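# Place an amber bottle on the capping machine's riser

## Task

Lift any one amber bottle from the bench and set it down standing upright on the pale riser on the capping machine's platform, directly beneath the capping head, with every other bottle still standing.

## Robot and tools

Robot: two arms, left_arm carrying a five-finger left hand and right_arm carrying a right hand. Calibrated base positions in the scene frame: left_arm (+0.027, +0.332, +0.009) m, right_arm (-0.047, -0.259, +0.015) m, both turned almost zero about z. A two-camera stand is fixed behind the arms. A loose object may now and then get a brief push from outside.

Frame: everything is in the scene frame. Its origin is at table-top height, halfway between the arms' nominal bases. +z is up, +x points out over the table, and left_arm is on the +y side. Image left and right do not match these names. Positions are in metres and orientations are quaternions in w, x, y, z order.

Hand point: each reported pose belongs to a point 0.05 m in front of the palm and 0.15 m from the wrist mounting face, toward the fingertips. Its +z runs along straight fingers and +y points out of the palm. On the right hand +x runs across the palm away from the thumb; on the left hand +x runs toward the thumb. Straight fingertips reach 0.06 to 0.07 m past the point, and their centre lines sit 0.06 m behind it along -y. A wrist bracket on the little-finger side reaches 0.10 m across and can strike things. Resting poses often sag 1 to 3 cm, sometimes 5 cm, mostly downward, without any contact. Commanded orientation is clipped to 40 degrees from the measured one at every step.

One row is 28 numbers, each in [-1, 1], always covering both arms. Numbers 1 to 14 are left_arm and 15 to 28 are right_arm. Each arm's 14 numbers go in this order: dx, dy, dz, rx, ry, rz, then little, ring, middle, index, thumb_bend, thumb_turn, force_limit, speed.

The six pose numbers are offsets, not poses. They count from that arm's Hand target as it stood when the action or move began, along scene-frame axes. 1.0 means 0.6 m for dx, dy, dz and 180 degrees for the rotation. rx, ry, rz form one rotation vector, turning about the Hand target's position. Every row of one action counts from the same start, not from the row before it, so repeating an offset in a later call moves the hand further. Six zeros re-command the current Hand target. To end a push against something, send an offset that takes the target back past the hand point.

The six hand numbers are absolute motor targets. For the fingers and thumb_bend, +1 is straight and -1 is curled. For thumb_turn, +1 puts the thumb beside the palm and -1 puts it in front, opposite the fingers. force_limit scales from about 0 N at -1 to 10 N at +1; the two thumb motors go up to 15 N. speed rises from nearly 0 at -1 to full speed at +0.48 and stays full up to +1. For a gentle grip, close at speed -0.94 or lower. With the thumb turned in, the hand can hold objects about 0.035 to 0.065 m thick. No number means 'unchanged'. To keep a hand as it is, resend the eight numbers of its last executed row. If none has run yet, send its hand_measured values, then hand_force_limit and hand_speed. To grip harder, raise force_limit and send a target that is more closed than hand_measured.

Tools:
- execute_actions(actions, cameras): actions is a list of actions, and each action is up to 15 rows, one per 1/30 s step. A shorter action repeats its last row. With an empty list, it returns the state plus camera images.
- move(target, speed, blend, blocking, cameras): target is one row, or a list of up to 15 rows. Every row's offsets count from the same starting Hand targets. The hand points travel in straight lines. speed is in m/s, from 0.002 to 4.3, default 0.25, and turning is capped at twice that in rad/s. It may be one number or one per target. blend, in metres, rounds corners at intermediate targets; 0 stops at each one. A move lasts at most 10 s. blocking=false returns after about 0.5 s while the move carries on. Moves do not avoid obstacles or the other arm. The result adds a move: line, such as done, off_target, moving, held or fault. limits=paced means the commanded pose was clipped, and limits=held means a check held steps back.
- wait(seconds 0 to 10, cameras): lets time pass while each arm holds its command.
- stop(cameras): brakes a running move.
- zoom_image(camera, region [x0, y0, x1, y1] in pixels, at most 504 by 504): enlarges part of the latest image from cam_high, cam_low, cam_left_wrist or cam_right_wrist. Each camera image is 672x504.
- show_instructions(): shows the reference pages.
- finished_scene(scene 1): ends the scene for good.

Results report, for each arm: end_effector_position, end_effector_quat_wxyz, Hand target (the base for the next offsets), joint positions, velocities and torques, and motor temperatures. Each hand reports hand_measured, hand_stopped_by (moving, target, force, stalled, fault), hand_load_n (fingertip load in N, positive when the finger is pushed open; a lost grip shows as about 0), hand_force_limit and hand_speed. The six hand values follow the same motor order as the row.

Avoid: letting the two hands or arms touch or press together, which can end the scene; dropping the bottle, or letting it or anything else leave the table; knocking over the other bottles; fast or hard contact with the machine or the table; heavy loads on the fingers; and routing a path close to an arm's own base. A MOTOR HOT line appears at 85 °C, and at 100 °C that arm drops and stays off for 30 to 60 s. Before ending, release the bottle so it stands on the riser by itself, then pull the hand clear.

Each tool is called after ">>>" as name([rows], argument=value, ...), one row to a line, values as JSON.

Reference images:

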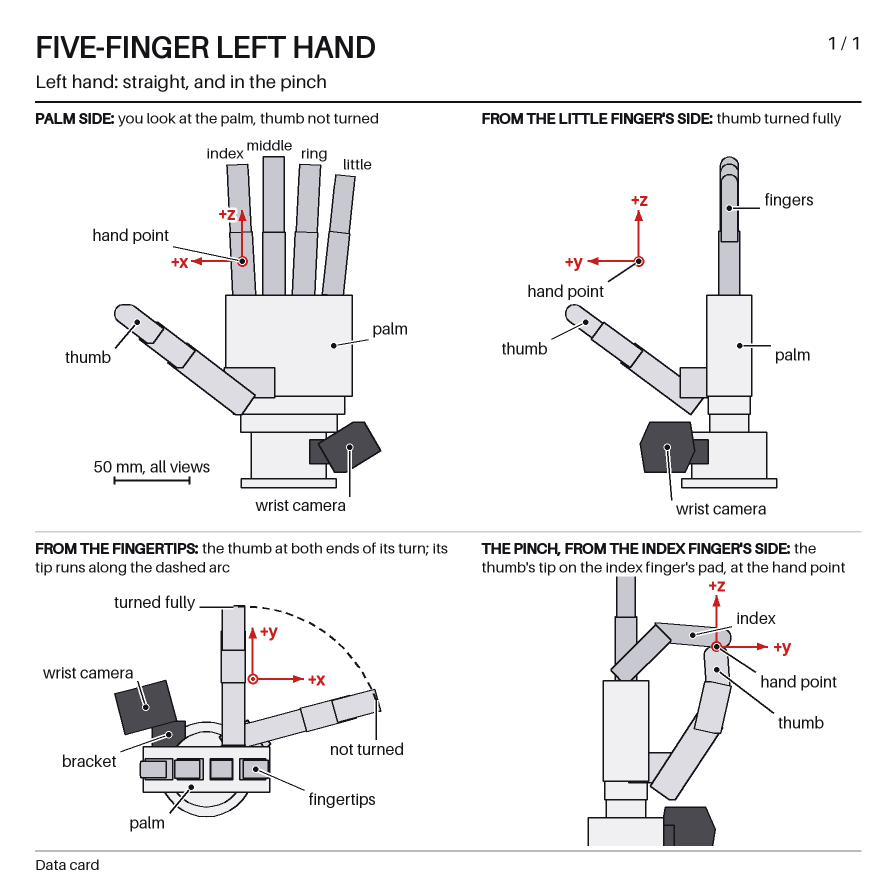

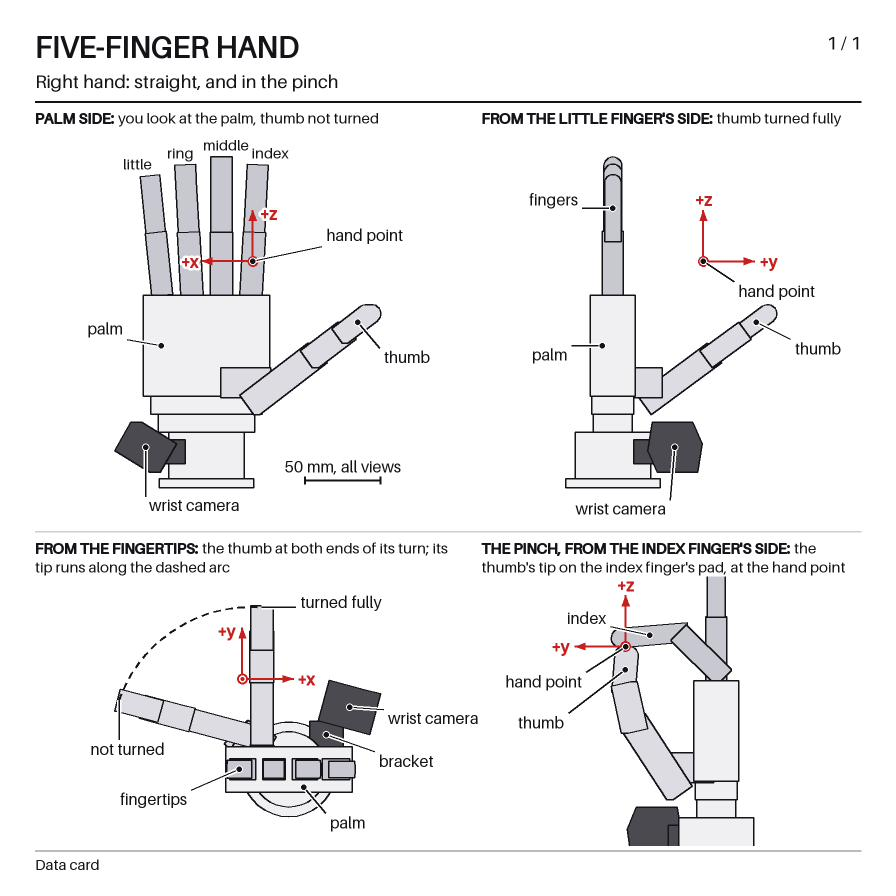

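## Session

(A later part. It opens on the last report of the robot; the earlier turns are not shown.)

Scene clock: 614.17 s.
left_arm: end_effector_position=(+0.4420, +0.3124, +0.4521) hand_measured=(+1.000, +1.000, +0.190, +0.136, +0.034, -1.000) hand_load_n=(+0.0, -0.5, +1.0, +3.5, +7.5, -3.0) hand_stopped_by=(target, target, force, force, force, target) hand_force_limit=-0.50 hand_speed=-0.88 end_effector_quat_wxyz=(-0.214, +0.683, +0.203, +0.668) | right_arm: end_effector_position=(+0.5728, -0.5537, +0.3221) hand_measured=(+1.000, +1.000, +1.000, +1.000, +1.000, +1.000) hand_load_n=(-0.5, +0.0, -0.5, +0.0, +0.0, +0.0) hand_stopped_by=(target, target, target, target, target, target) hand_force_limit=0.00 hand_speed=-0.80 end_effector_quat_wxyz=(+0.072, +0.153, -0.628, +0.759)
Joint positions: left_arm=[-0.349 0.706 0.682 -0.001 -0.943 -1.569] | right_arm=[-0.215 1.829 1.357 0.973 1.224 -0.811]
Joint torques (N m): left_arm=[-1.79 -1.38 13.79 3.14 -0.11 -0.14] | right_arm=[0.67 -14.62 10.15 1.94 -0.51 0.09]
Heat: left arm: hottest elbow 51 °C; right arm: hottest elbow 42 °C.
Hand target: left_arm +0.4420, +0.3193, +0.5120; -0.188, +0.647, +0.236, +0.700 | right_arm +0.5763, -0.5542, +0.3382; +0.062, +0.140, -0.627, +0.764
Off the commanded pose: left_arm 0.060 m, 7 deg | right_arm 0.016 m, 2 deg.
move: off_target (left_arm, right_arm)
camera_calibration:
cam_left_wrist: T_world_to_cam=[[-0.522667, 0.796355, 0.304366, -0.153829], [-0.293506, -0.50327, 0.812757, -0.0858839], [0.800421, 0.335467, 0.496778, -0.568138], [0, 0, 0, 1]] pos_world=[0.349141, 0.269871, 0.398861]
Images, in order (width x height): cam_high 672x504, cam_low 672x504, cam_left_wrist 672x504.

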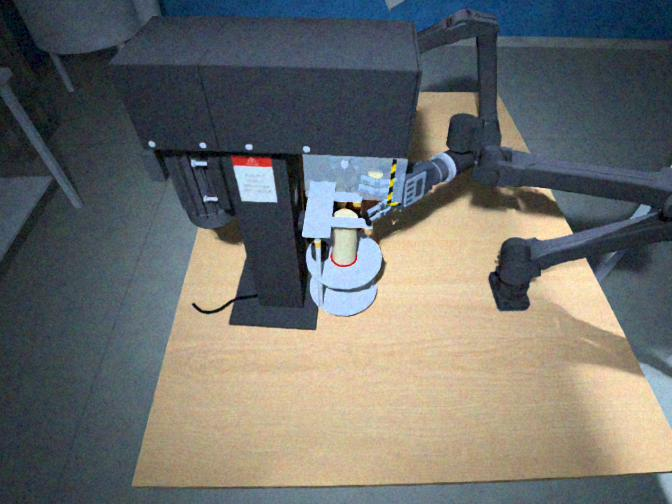

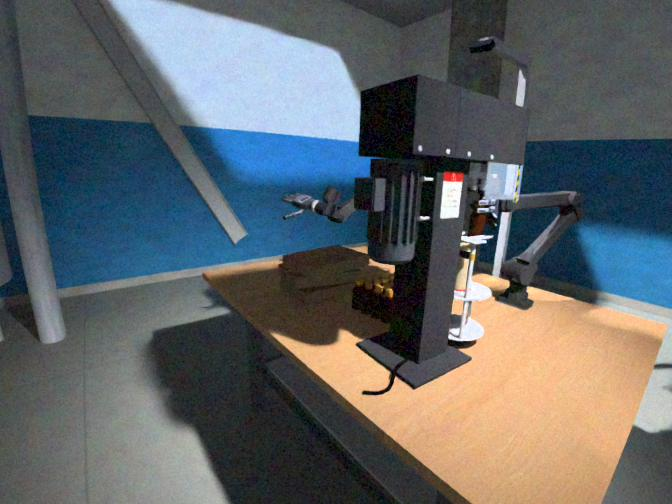

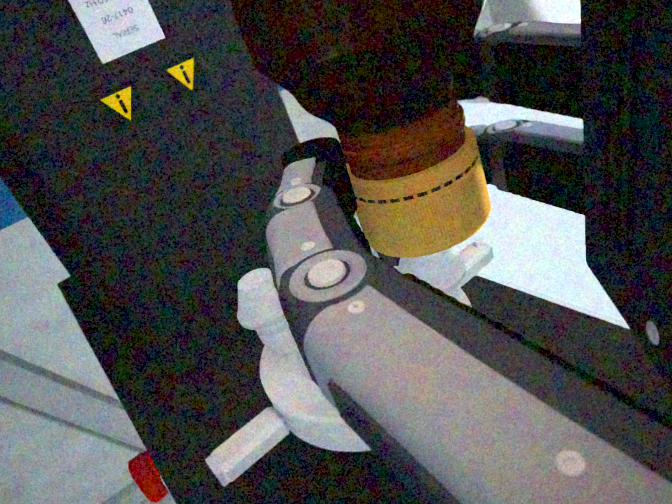

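>>> move(target=[0.0083, 0.0092, 0.0, 0, 0, 0, 1, 1, -0.2, -0.2, -0.15, -1, -0.5, -0.88, 0, 0, 0, 0, 0, 0, 1, 1, 1, 1, 1, 1, 0, -0.8], speed=0.04, cameras=["cam_high", "cam_low", "cam_left_wrist"])

>>> zoom_image(camera="cam_low", region=[460, 205, 505, 250])

>>> zoom_image(camera="cam_high", region=[340, 190, 400, 235])

Scene clock: 619.83 s.
left_arm: end_effector_position=(+0.4463, +0.3181, +0.4518) hand_measured=(+1.000, +1.000, +0.190, +0.136, +0.034, -1.000) hand_load_n=(+0.0, +0.0, +1.0, +3.0, +7.0, -3.0) hand_stopped_by=(target, target, force, force, force, target) hand_force_limit=-0.50 hand_speed=-0.88 end_effector_quat_wxyz=(-0.214, +0.684, +0.202, +0.668) | right_arm: end_effector_position=(+0.5728, -0.5537, +0.3221) hand_measured=(+1.000, +1.000, +1.000, +1.000, +1.000, +1.000) hand_load_n=(+0.0, +0.0, +0.0, +0.0, +0.0, +0.0) hand_stopped_by=(target, target, target, target, target, target) hand_force_limit=0.00 hand_speed=-0.80 end_effector_quat_wxyz=(+0.072, +0.153, -0.628, +0.759)
Joint positions: left_arm=[-0.32 0.713 0.685 0.001 -0.914 -1.569] | right_arm=[-0.215 1.829 1.357 0.973 1.224 -0.811]
Joint torques (N m): left_arm=[-1.73 -1.14 14.02 3.08 -0.07 -0.19] | right_arm=[-0.26 -14.56 10.21 2.1 -0.5 0.04]
Heat: left arm: hottest elbow 50 °C; right arm: hottest elbow 42 °C.
Hand target: left_arm +0.4470, +0.3246, +0.5121; -0.188, +0.647, +0.236, +0.700 | right_arm +0.5763, -0.5542, +0.3382; +0.062, +0.140, -0.627, +0.764
Off the commanded pose: left_arm 0.061 m, 7 deg | right_arm 0.016 m, 2 deg.
move: off_target (left_arm, right_arm)
camera_calibration:
cam_left_wrist: T_world_to_cam=[[-0.522049, 0.796349, 0.305441, -0.156886], [-0.291797, -0.503261, 0.813378, -0.0824492], [0.801449, 0.335496, 0.495098, -0.572969], [0, 0, 0, 1]] pos_world=[0.353244, 0.275671, 0.398658]
Images, in order (width x height): cam_high 672x504, cam_low 672x504, cam_left_wrist 672x504.

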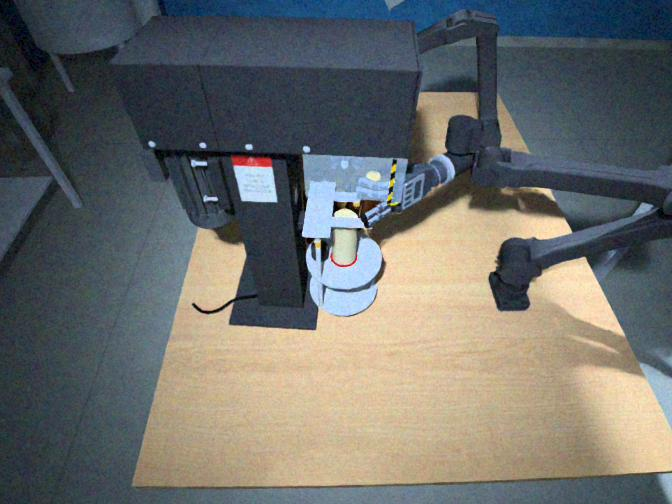

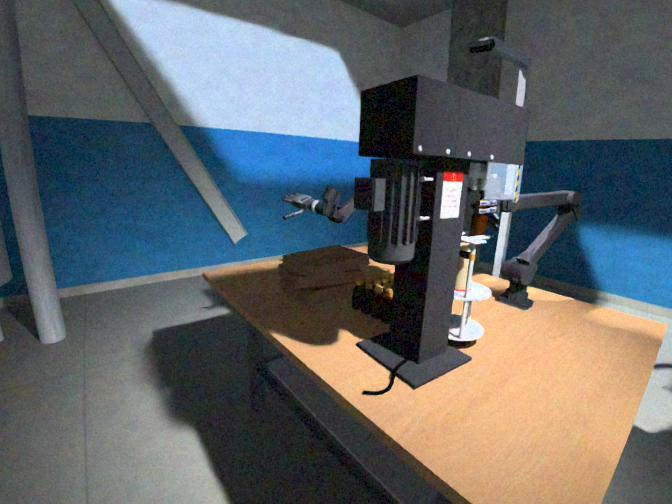

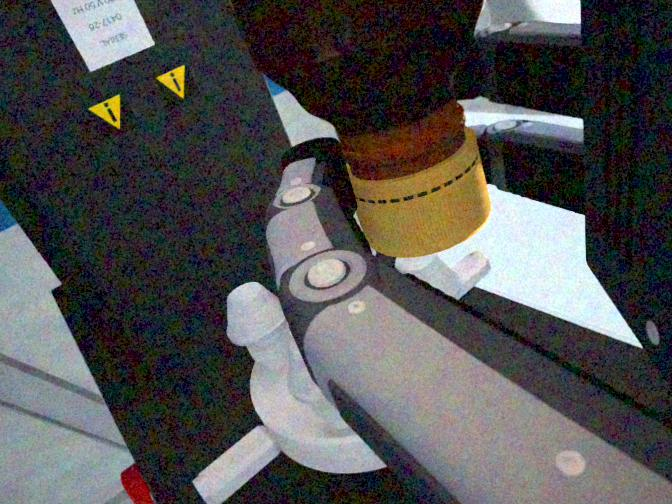

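Scaled by 11.200 from the camera's 672x504 image, which has a finer 960x720 frame.

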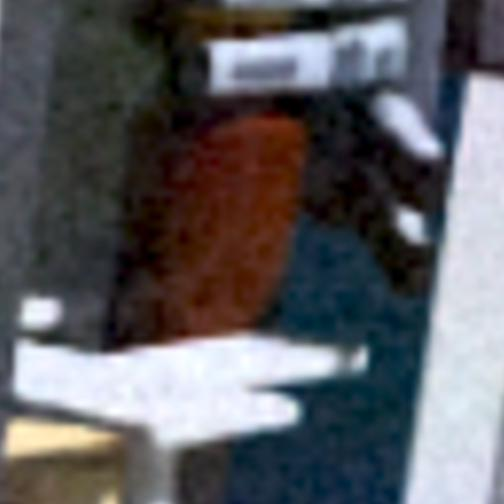

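Scaled by 8.400 from the camera's 672x504 image, which has a finer 960x720 frame.

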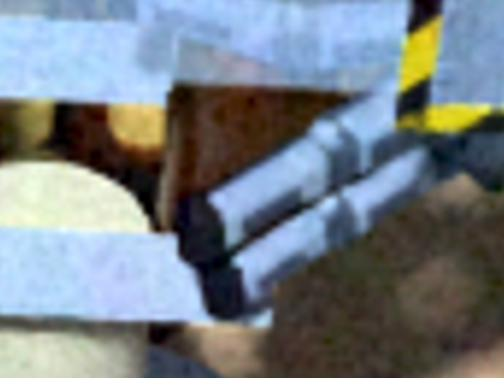

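>>> move(target=[0.045, -0.0067, 0.0, 0, 0, 0, 1, 1, -0.2, -0.2, -0.15, -1, -0.5, -0.88, 0, 0, 0, 0, 0, 0, 1, 1, 1, 1, 1, 1, 0, -0.8], speed=0.04, cameras=["cam_high", "cam_low", "cam_left_wrist"])

>>> zoom_image(camera="cam_low", region=[460, 205, 505, 250])

>>> zoom_image(camera="cam_high", region=[330, 180, 390, 225])

Scene clock: 628.23 s.
left_arm: end_effector_position=(+0.4723, +0.3139, +0.4514) hand_measured=(+1.000, +1.000, +0.190, +0.136, +0.034, -1.000) hand_load_n=(+0.0, +0.0, +1.0, +3.0, +7.5, -3.0) hand_stopped_by=(target, target, force, force, force, target) hand_force_limit=-0.50 hand_speed=-0.88 end_effector_quat_wxyz=(-0.214, +0.684, +0.202, +0.667) | right_arm: end_effector_position=(+0.5728, -0.5537, +0.3221) hand_measured=(+1.000, +1.000, +1.000, +1.000, +1.000, +1.000) hand_load_n=(+0.0, +0.0, +0.0, +0.0, +0.0, +0.0) hand_stopped_by=(target, target, target, target, target, target) hand_force_limit=0.00 hand_speed=-0.80 end_effector_quat_wxyz=(+0.072, +0.153, -0.628, +0.759)
Joint positions: left_arm=[-0.304 0.801 0.721 0.05 -0.898 -1.571] | right_arm=[-0.215 1.829 1.357 0.973 1.224 -0.811]
Joint torques (N m): left_arm=[-2.02 -2.96 13.91 3.18 -0.11 -0.2] | right_arm=[0.03 -14.8 10.1 2.15 -0.52 0.09]
Heat: left arm: hottest elbow 51 °C; right arm: hottest elbow 42 °C.
Hand target: left_arm +0.4740, +0.3207, +0.5121; -0.188, +0.647, +0.236, +0.700 | right_arm +0.5763, -0.5542, +0.3382; +0.062, +0.140, -0.627, +0.764
Off the commanded pose: left_arm 0.061 m, 7 deg | right_arm 0.016 m, 2 deg.
move: off_target (left_arm, right_arm)
camera_calibration:
cam_left_wrist: T_world_to_cam=[[-0.521172, 0.79676, 0.305865, -0.14057], [-0.290257, -0.502498, 0.8144, -0.0780362], [0.802578, 0.335663, 0.493153, -0.591918], [0, 0, 0, 1]] pos_world=[0.379148, 0.271472, 0.398454]
Images, in order (width x height): cam_high 672x504, cam_low 672x504, cam_left_wrist 672x504.

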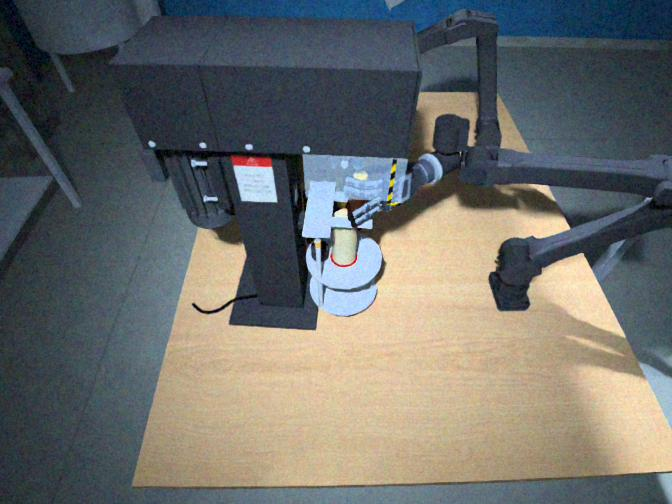

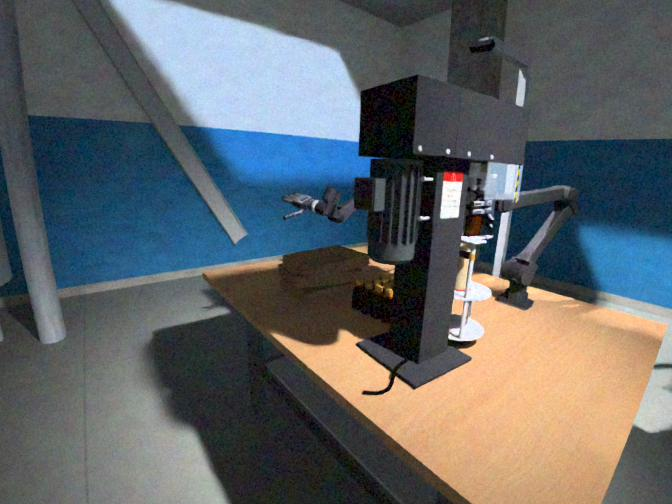

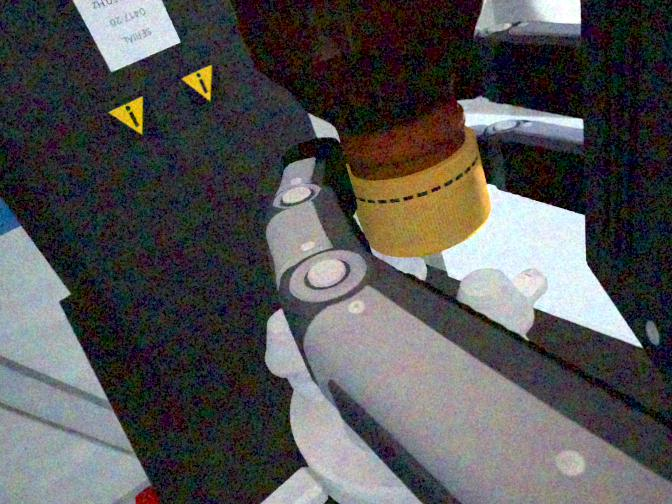

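Scaled by 11.200 from the camera's 672x504 image, which has a finer 960x720 frame.

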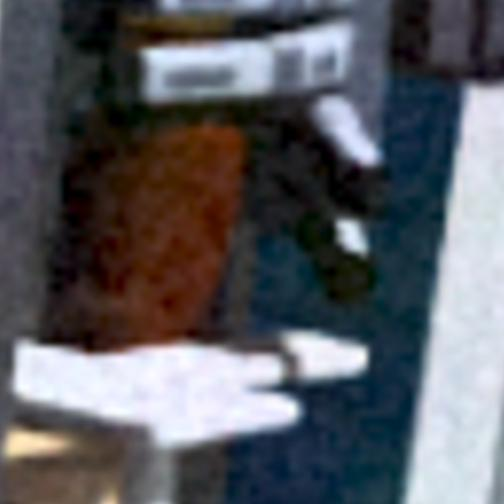

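Scaled by 8.400 from the camera's 672x504 image, which has a finer 960x720 frame.

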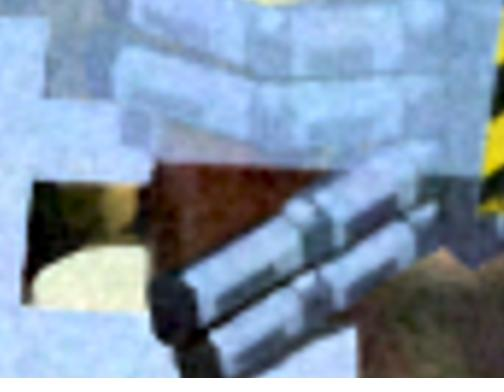

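>>> move(target=[0.0447, -0.0055, 0.0, 0, 0, 0, 1, 1, -0.2, -0.2, -0.15, -1, -0.5, -0.88, 0, 0, 0, 0, 0, 0, 1, 1, 1, 1, 1, 1, 0, -0.8], speed=0.04, cameras=["cam_high", "cam_low", "cam_left_wrist"])

>>> zoom_image(camera="cam_low", region=[450, 190, 510, 250])

>>> zoom_image(camera="cam_high", region=[310, 150, 400, 240])

Scene clock: 632.00 s.
left_arm: end_effector_position=(+0.4978, +0.3107, +0.4514) hand_measured=(+1.000, +1.000, +0.190, +0.136, +0.034, -1.000) hand_load_n=(+0.0, +0.0, +1.0, +3.5, +7.5, -2.5) hand_stopped_by=(target, target, force, force, force, target) hand_force_limit=-0.50 hand_speed=-0.88 end_effector_quat_wxyz=(-0.214, +0.685, +0.203, +0.667) | right_arm: end_effector_position=(+0.5728, -0.5537, +0.3221) hand_measured=(+1.000, +1.000, +1.000, +1.000, +1.000, +1.000) hand_load_n=(+0.0, +0.0, +0.0, +0.0, +0.0, +0.0) hand_stopped_by=(target, target, target, target, target, target) hand_force_limit=0.00 hand_speed=-0.80 end_effector_quat_wxyz=(+0.072, +0.153, -0.628, +0.759)
Joint positions: left_arm=[-0.289 0.883 0.761 0.091 -0.882 -1.573] | right_arm=[-0.215 1.829 1.357 0.973 1.224 -0.811]
Joint torques (N m): left_arm=[-1.44 -3.55 13.9 3.18 -0.07 -0.22] | right_arm=[0.26 -14.1 10.15 1.94 -0.47 0.05]
Heat: left arm: hottest elbow 51 °C; right arm: hottest elbow 42 °C.
Hand target: left_arm +0.5008, +0.3174, +0.5121; -0.188, +0.647, +0.236, +0.700 | right_arm +0.5763, -0.5542, +0.3382; +0.062, +0.140, -0.627, +0.764
Off the commanded pose: left_arm 0.061 m, 8 deg | right_arm 0.016 m, 2 deg.
move: off_target (left_arm, right_arm)
camera_calibration:
cam_left_wrist: T_world_to_cam=[[-0.520999, 0.797223, 0.304951, -0.124543], [-0.289754, -0.501244, 0.815351, -0.0733712], [0.802872, 0.336436, 0.492146, -0.6113], [0, 0, 0, 1]] pos_world=[0.404649, 0.268175, 0.398652]
Images, in order (width x height): cam_high 672x504, cam_low 672x504, cam_left_wrist 672x504.

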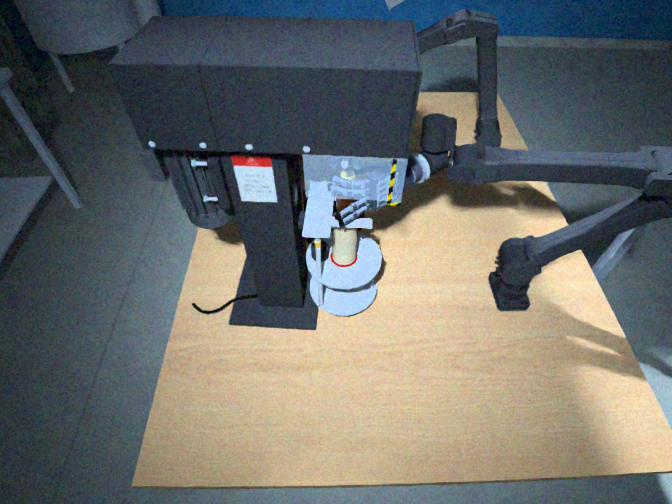

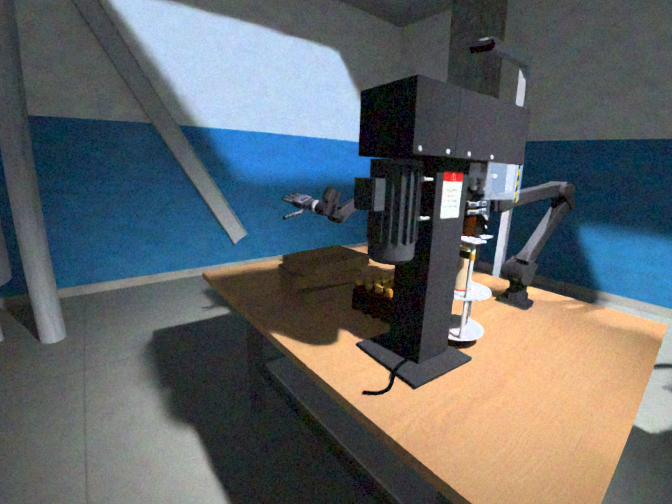

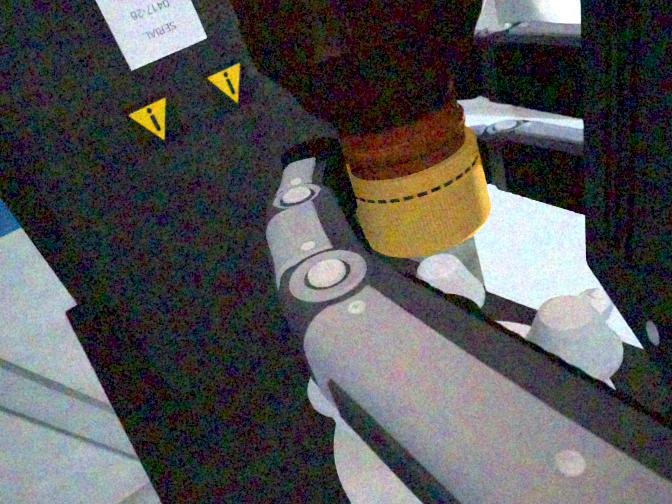

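Scaled by 8.400 from the camera's 672x504 image, which has a finer 960x720 frame.

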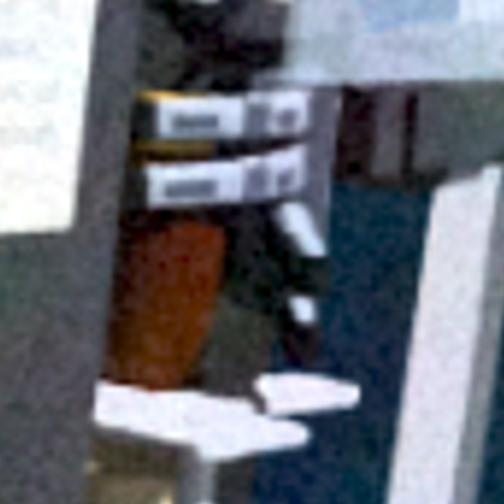

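Scaled by 5.600 from the camera's 672x504 image, which has a finer 960x720 frame.

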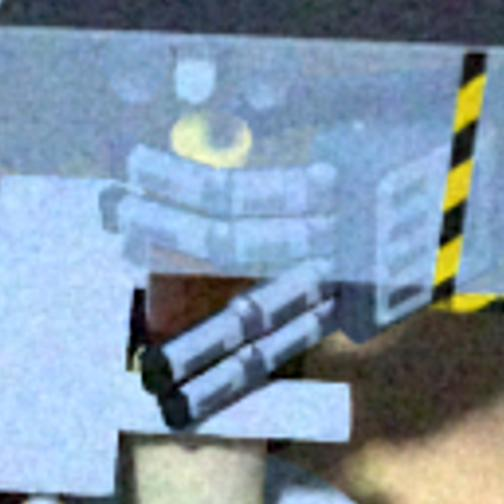

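>>> move(target=[0.006, -0.001, -0.015, 0, 0, 0, 1, 1, -0.2, -0.2, -0.15, -1, -0.5, -0.88, 0, 0, 0, 0, 0, 0, 1, 1, 1, 1, 1, 1, 0, -0.8], speed=0.025, cameras=["cam_high", "cam_low", "cam_left_wrist"])

>>> zoom_image(camera="cam_low", region=[450, 190, 510, 250])

>>> zoom_image(camera="cam_high", region=[310, 150, 400, 240])

Scene clock: 639.70 s.
left_arm: end_effector_position=(+0.5026, +0.3100, +0.4506) hand_measured=(+1.000, +1.000, +0.190, +0.136, +0.034, -1.000) hand_load_n=(+0.0, +0.0, +1.0, +3.5, +7.5, -2.5) hand_stopped_by=(target, target, force, force, force, target) hand_force_limit=-0.50 hand_speed=-0.88 end_effector_quat_wxyz=(-0.211, +0.682, +0.205, +0.670) | right_arm: end_effector_position=(+0.5728, -0.5537, +0.3221) hand_measured=(+1.000, +1.000, +1.000, +1.000, +1.000, +1.000) hand_load_n=(+0.0, +0.0, +0.0, +0.0, +0.0, -0.5) hand_stopped_by=(target, target, target, target, target, target) hand_force_limit=0.00 hand_speed=-0.80 end_effector_quat_wxyz=(+0.072, +0.153, -0.628, +0.759)
Joint positions: left_arm=[-0.287 0.901 0.761 0.12 -0.88 -1.574] | right_arm=[-0.215 1.829 1.357 0.973 1.224 -0.811]
Joint torques (N m): left_arm=[-1.67 -3.66 12.9 3.15 -0.06 -0.17] | right_arm=[0.21 -13.98 10.24 1.91 -0.49 0.08]
Heat: left arm: hottest elbow 50 °C; right arm: hottest elbow 42 °C.
Hand target: left_arm +0.5044, +0.3168, +0.5031; -0.188, +0.647, +0.236, +0.700 | right_arm +0.5763, -0.5542, +0.3382; +0.062, +0.140, -0.627, +0.764
Off the commanded pose: left_arm 0.053 m, 7 deg | right_arm 0.016 m, 2 deg.
move: off_target (left_arm, right_arm)
camera_calibration:
cam_left_wrist: T_world_to_cam=[[-0.524496, 0.79815, 0.296413, -0.115938], [-0.298278, -0.498332, 0.814061, -0.067657], [0.797455, 0.338558, 0.499444, -0.615734], [0, 0, 0, 1]] pos_world=[0.41003, 0.267282, 0.396967]
Images, in order (width x height): cam_high 672x504, cam_low 672x504, cam_left_wrist 672x504.

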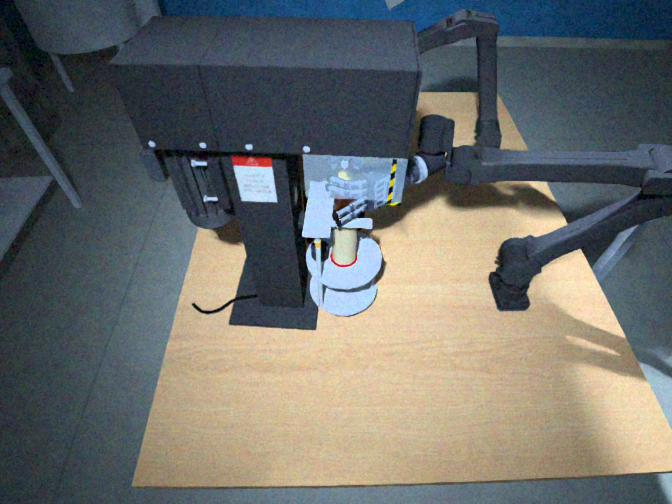

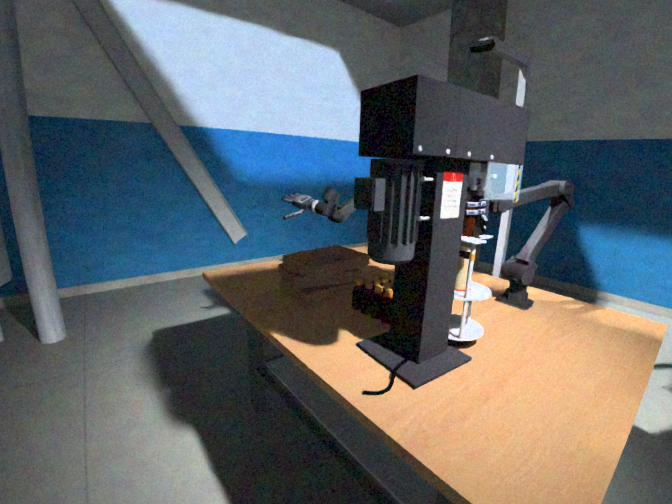

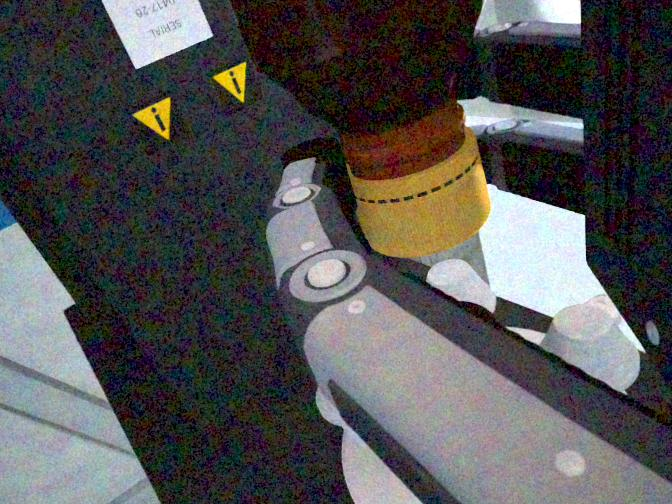

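Scaled by 8.400 from the camera's 672x504 image, which has a finer 960x720 frame.

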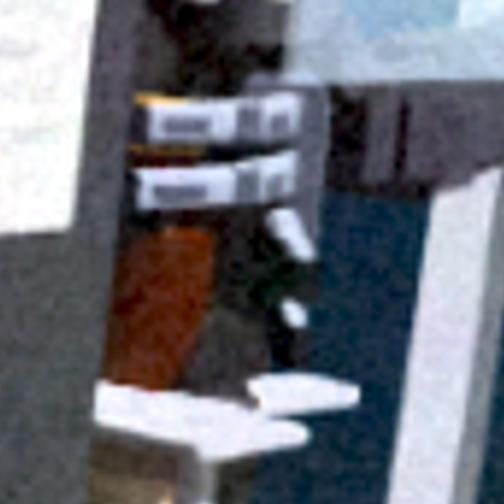

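Scaled by 5.600 from the camera's 672x504 image, which has a finer 960x720 frame.

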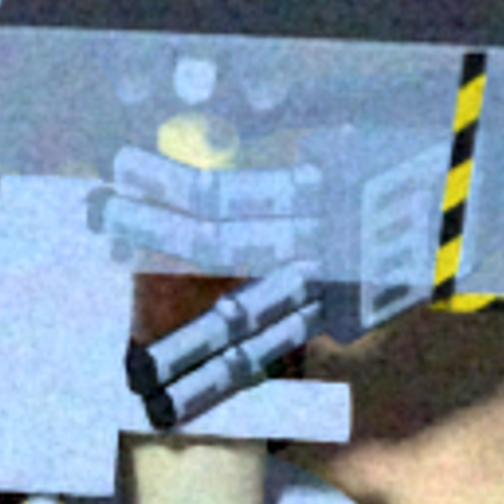

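>>> move(target=[-0.006, 0.0005, -0.02, 0, 0, 0, 1, 1, -0.2, -0.2, -0.15, -1, -0.5, -0.88, 0, 0, 0, 0, 0, 0, 1, 1, 1, 1, 1, 1, 0, -0.8], speed=0.025, cameras=["cam_high", "cam_low"])

>>> zoom_image(camera="cam_low", region=[450, 190, 510, 250])

>>> zoom_image(camera="cam_high", region=[310, 150, 400, 240])

Scene clock: 642.90 s.
left_arm: end_effector_position=(+0.5018, +0.3103, +0.4576) hand_measured=(+1.000, +1.000, +0.190, +0.136, +0.034, -1.000) hand_load_n=(+0.0, +0.0, +1.0, +3.5, +6.5, -3.5) hand_stopped_by=(target, target, force, force, force, target) hand_force_limit=-0.50 hand_speed=-0.88 end_effector_quat_wxyz=(-0.206, +0.673, +0.211, +0.678) | right_arm: end_effector_position=(+0.5728, -0.5537, +0.3221) hand_measured=(+1.000, +1.000, +1.000, +1.000, +1.000, +1.000) hand_load_n=(+0.0, +0.0, +0.0, -0.5, +0.0, -0.5) hand_stopped_by=(target, target, target, target, target, target) hand_force_limit=0.00 hand_speed=-0.80 end_effector_quat_wxyz=(+0.072, +0.153, -0.628, +0.759)
Joint positions: left_arm=[-0.287 0.901 0.761 0.148 -0.88 -1.574] | right_arm=[-0.215 1.829 1.357 0.973 1.224 -0.811]
Joint torques (N m): left_arm=[-1.85 -3.78 10.92 3.25 -0.13 -0.19] | right_arm=[1.38 -14.27 10.03 2.13 -0.48 0.04]
Heat: left arm: hottest elbow 50 °C; right arm: hottest elbow 42 °C.
Hand target: left_arm +0.5008, +0.3171, +0.4911; -0.188, +0.647, +0.236, +0.700 | right_arm +0.5763, -0.5542, +0.3382; +0.062, +0.140, -0.627, +0.764
Off the commanded pose: left_arm 0.034 m, 5 deg | right_arm 0.016 m, 2 deg.
move: off_target (left_arm, right_arm)
Images, in order (width x height): cam_high 672x504, cam_low 672x504.

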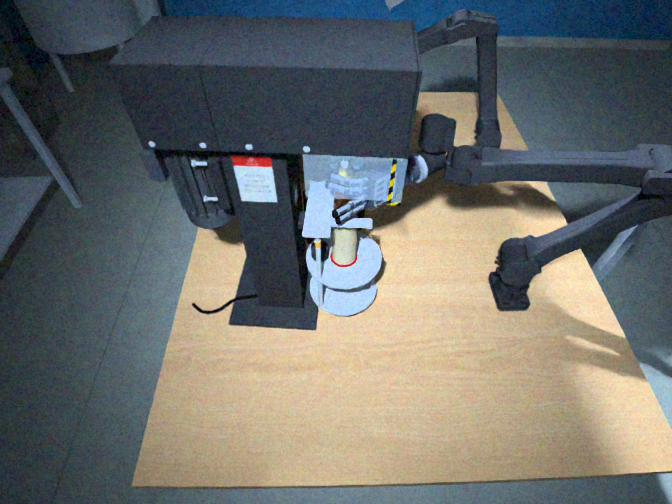

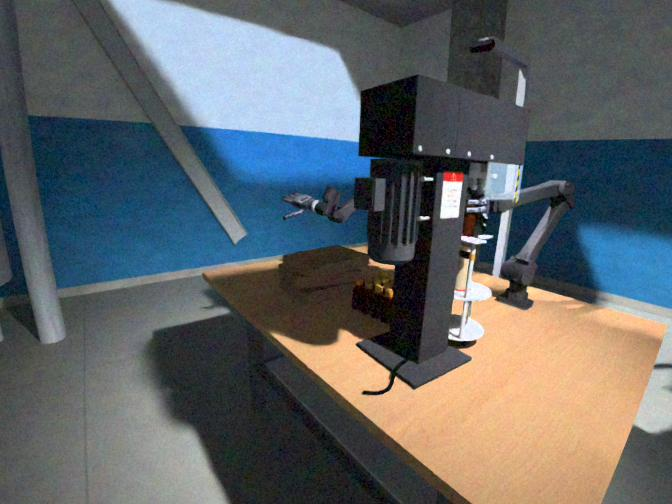

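Scaled by 8.400 from the camera's 672x504 image, which has a finer 960x720 frame.

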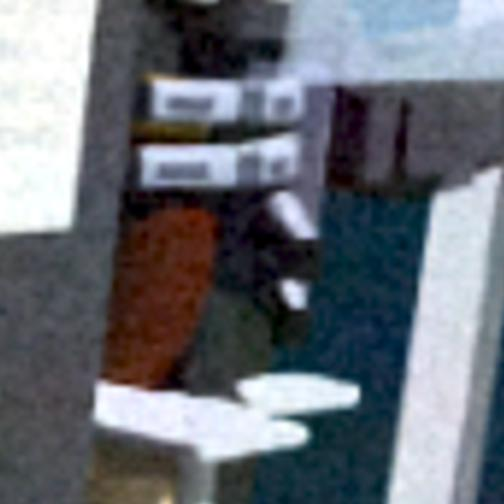

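Scaled by 5.600 from the camera's 672x504 image, which has a finer 960x720 frame.

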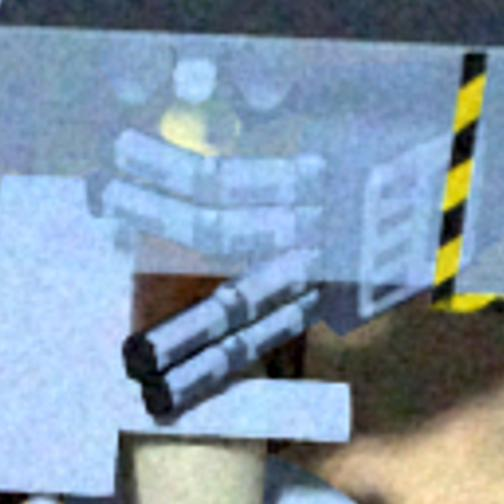

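>>> move(target=[-0.002, 0.0, -0.02, 0, 0, 0, 1, 1, -0.2, -0.2, -0.15, -1, -0.5, -0.88, 0, 0, 0, 0, 0, 0, 1, 1, 1, 1, 1, 1, 0, -0.8], speed=0.025, cameras=[])

Scene clock: 651.40 s.
left_arm: end_effector_position=(+0.5006, +0.3107, +0.4563) hand_measured=(+1.000, +1.000, +0.190, +0.136, +0.034, -1.000) hand_load_n=(+0.0, +0.0, +0.5, +3.5, +6.5, -3.5) hand_stopped_by=(target, target, force, force, force, target) hand_force_limit=-0.50 hand_speed=-0.88 end_effector_quat_wxyz=(-0.202, +0.668, +0.214, +0.683) | right_arm: end_effector_position=(+0.5728, -0.5537, +0.3221) hand_measured=(+1.000, +1.000, +1.000, +1.000, +1.000, +1.000) hand_load_n=(+0.0, +0.0, +0.0, +0.0, +0.0, +0.0) hand_stopped_by=(target, target, target, target, target, target) hand_force_limit=0.00 hand_speed=-0.80 end_effector_quat_wxyz=(+0.072, +0.153, -0.628, +0.759)
Joint positions: left_arm=[-0.287 0.901 0.746 0.18 -0.88 -1.574] | right_arm=[-0.215 1.829 1.357 0.973 1.224 -0.811]
Joint torques (N m): left_arm=[-1.55 -3.49 9.8 3.19 -0.13 -0.16] | right_arm=[0.67 -13.92 10.22 2.13 -0.5 0.05]
Heat: left arm: hottest elbow 49 °C; right arm: hottest elbow 42 °C.
Hand target: left_arm +0.4996, +0.3171, +0.4791; -0.188, +0.647, +0.236, +0.700 | right_arm +0.5763, -0.5542, +0.3382; +0.062, +0.140, -0.627, +0.764
Off the commanded pose: left_arm 0.024 m, 4 deg | right_arm 0.016 m, 2 deg.
move: off_target (left_arm, right_arm)
No camera images: "cameras" was empty.

>>> move(target=[-0.0035, 0.0, -0.0133, 0.0038, 0.0133, 0, 1, 1, -0.2, -0.2, -0.15, -1, -0.5, -0.88, 0, 0, 0, 0, 0, 0, 1, 1, 1, 1, 1, 1, 0, -0.8], speed=0.025, cameras=["cam_high", "cam_low", "cam_left_wrist"])

>>> zoom_image(camera="cam_low", region=[450, 190, 510, 250])

>>> zoom_image(camera="cam_high", region=[310, 150, 400, 240])

Scene clock: 656.40 s.
left_arm: end_effector_position=(+0.5013, +0.3104, +0.4504) hand_measured=(+1.000, +1.000, +0.190, +0.136, +0.034, -1.000) hand_load_n=(+0.0, +0.0, +0.5, +3.5, +7.0, -3.0) hand_stopped_by=(target, target, force, force, force, target) hand_force_limit=-0.50 hand_speed=-0.88 end_effector_quat_wxyz=(-0.207, +0.675, +0.210, +0.676) | right_arm: end_effector_position=(+0.5728, -0.5537, +0.3221) hand_measured=(+1.000, +1.000, +1.000, +1.000, +1.000, +1.000) hand_load_n=(+0.0, +0.0, +0.0, +0.0, +0.0, +0.0) hand_stopped_by=(target, target, target, target, target, target) hand_force_limit=0.00 hand_speed=-0.80 end_effector_quat_wxyz=(+0.072, +0.153, -0.628, +0.759)
Joint positions: left_arm=[-0.287 0.901 0.746 0.156 -0.88 -1.574] | right_arm=[-0.215 1.829 1.357 0.973 1.224 -0.811]
Joint torques (N m): left_arm=[-1.44 -4.6 9.87 1.83 -0.18 -0.18] | right_arm=[0.79 -14.33 10.04 2.02 -0.48 0.07]
Heat: left arm: hottest elbow 49 °C; right arm: hottest elbow 42 °C.
Hand target: left_arm +0.4975, +0.3171, +0.4711; -0.197, +0.661, +0.228, +0.688 | right_arm +0.5763, -0.5542, +0.3382; +0.062, +0.140, -0.627, +0.764
Off the commanded pose: left_arm 0.022 m, 3 deg | right_arm 0.016 m, 2 deg.
move: off_target (left_arm, right_arm)
camera_calibration:
cam_left_wrist: T_world_to_cam=[[-0.530633, 0.800073, 0.279844, -0.106918], [-0.315607, -0.492922, 0.810815, -0.0592304], [0.786652, 0.341924, 0.514069, -0.616944], [0, 0, 0, 1]] pos_world=[0.409892, 0.267294, 0.395097]
Images, in order (width x height): cam_high 672x504, cam_low 672x504, cam_left_wrist 672x504.

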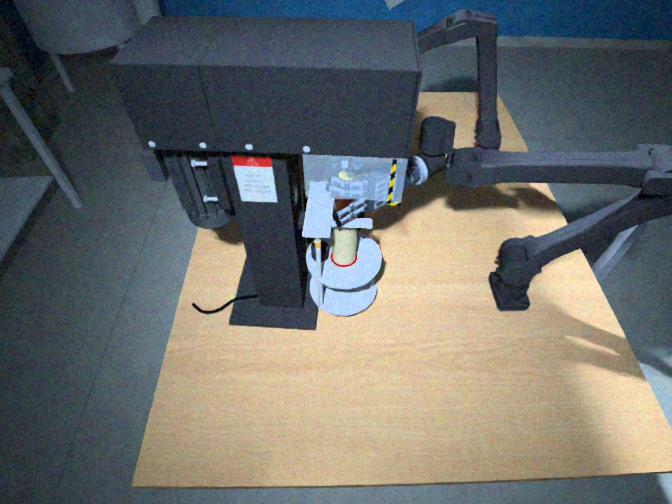

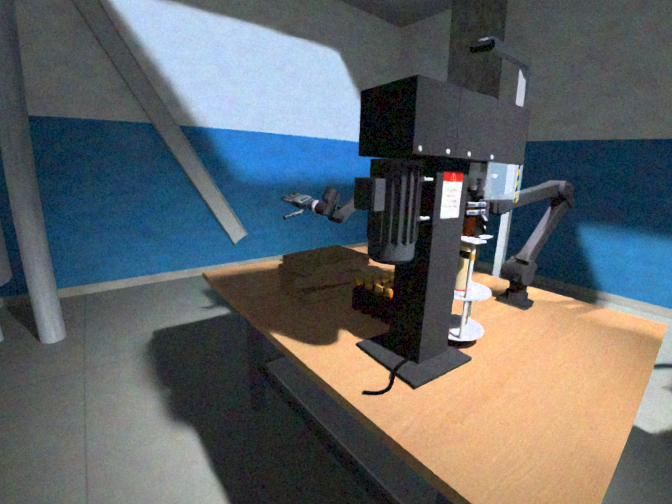

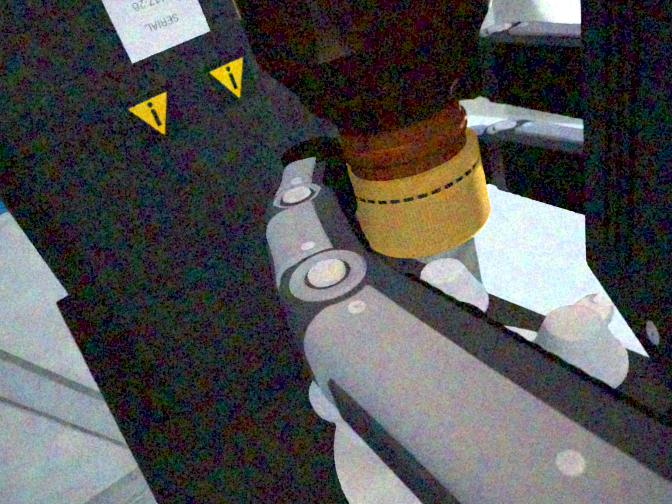

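Scaled by 8.400 from the camera's 672x504 image, which has a finer 960x720 frame.

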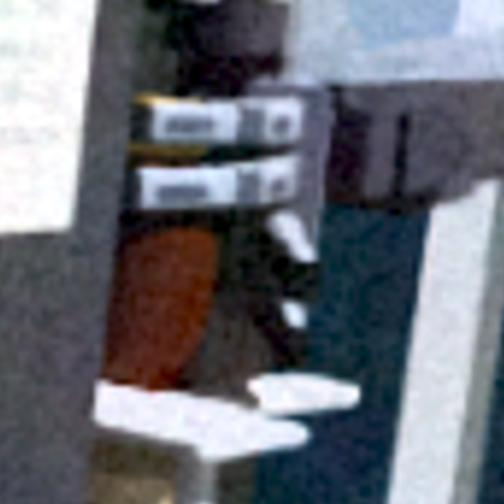

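Scaled by 5.600 from the camera's 672x504 image, which has a finer 960x720 frame.

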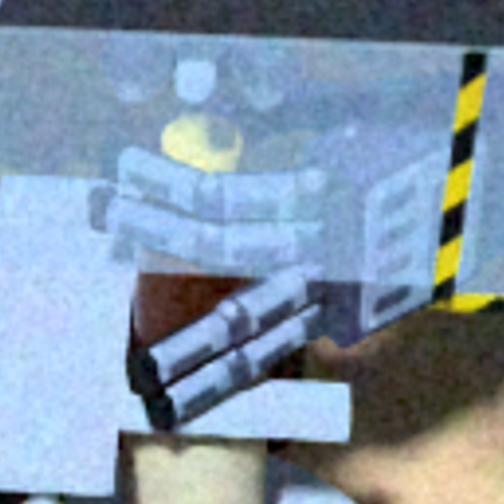

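>>> move(target=[-0.003, 0.0, -0.02, 0.002, 0.007, 0, 1, 1, -0.2, -0.2, -0.15, -1, -0.5, -0.88, 0, 0, 0, 0, 0, 0, 1, 1, 1, 1, 1, 1, 0, -0.8], speed=0.025, cameras=[])

Scene clock: 658.90 s.
left_arm: end_effector_position=(+0.5009, +0.3106, +0.4381) hand_measured=(+1.000, +1.000, +0.190, +0.136, +0.034, -1.000) hand_load_n=(+0.0, +0.0, +0.5, +3.5, +6.5, -3.0) hand_stopped_by=(target, target, force, force, force, target) hand_force_limit=-0.50 hand_speed=-0.88 end_effector_quat_wxyz=(-0.212, +0.682, +0.206, +0.669) | right_arm: end_effector_position=(+0.5728, -0.5537, +0.3221) hand_measured=(+1.000, +1.000, +1.000, +1.000, +1.000, +1.000) hand_load_n=(+0.0, +0.0, +0.0, -0.5, +0.0, +0.0) hand_stopped_by=(target, target, target, target, target, target) hand_force_limit=0.00 hand_speed=-0.80 end_effector_quat_wxyz=(+0.072, +0.153, -0.628, +0.759)
Joint positions: left_arm=[-0.287 0.901 0.729 0.149 -0.881 -1.576] | right_arm=[-0.215 1.829 1.357 0.973 1.224 -0.811]
Joint torques (N m): left_arm=[-2.02 -4.48 9.58 1.99 -0.27 -0.15] | right_arm=[0.38 -14.1 10.22 2.14 -0.47 -0.03]
Heat: left arm: hottest elbow 49 °C; right arm: hottest elbow 42 °C.
Hand target: left_arm +0.4957, +0.3171, +0.4591; -0.201, +0.668, +0.223, +0.681 | right_arm +0.5763, -0.5542, +0.3382; +0.062, +0.140, -0.627, +0.764
Off the commanded pose: left_arm 0.023 m, 3 deg | right_arm 0.016 m, 2 deg.
move: off_target (left_arm, right_arm)
No camera images: "cameras" was empty.


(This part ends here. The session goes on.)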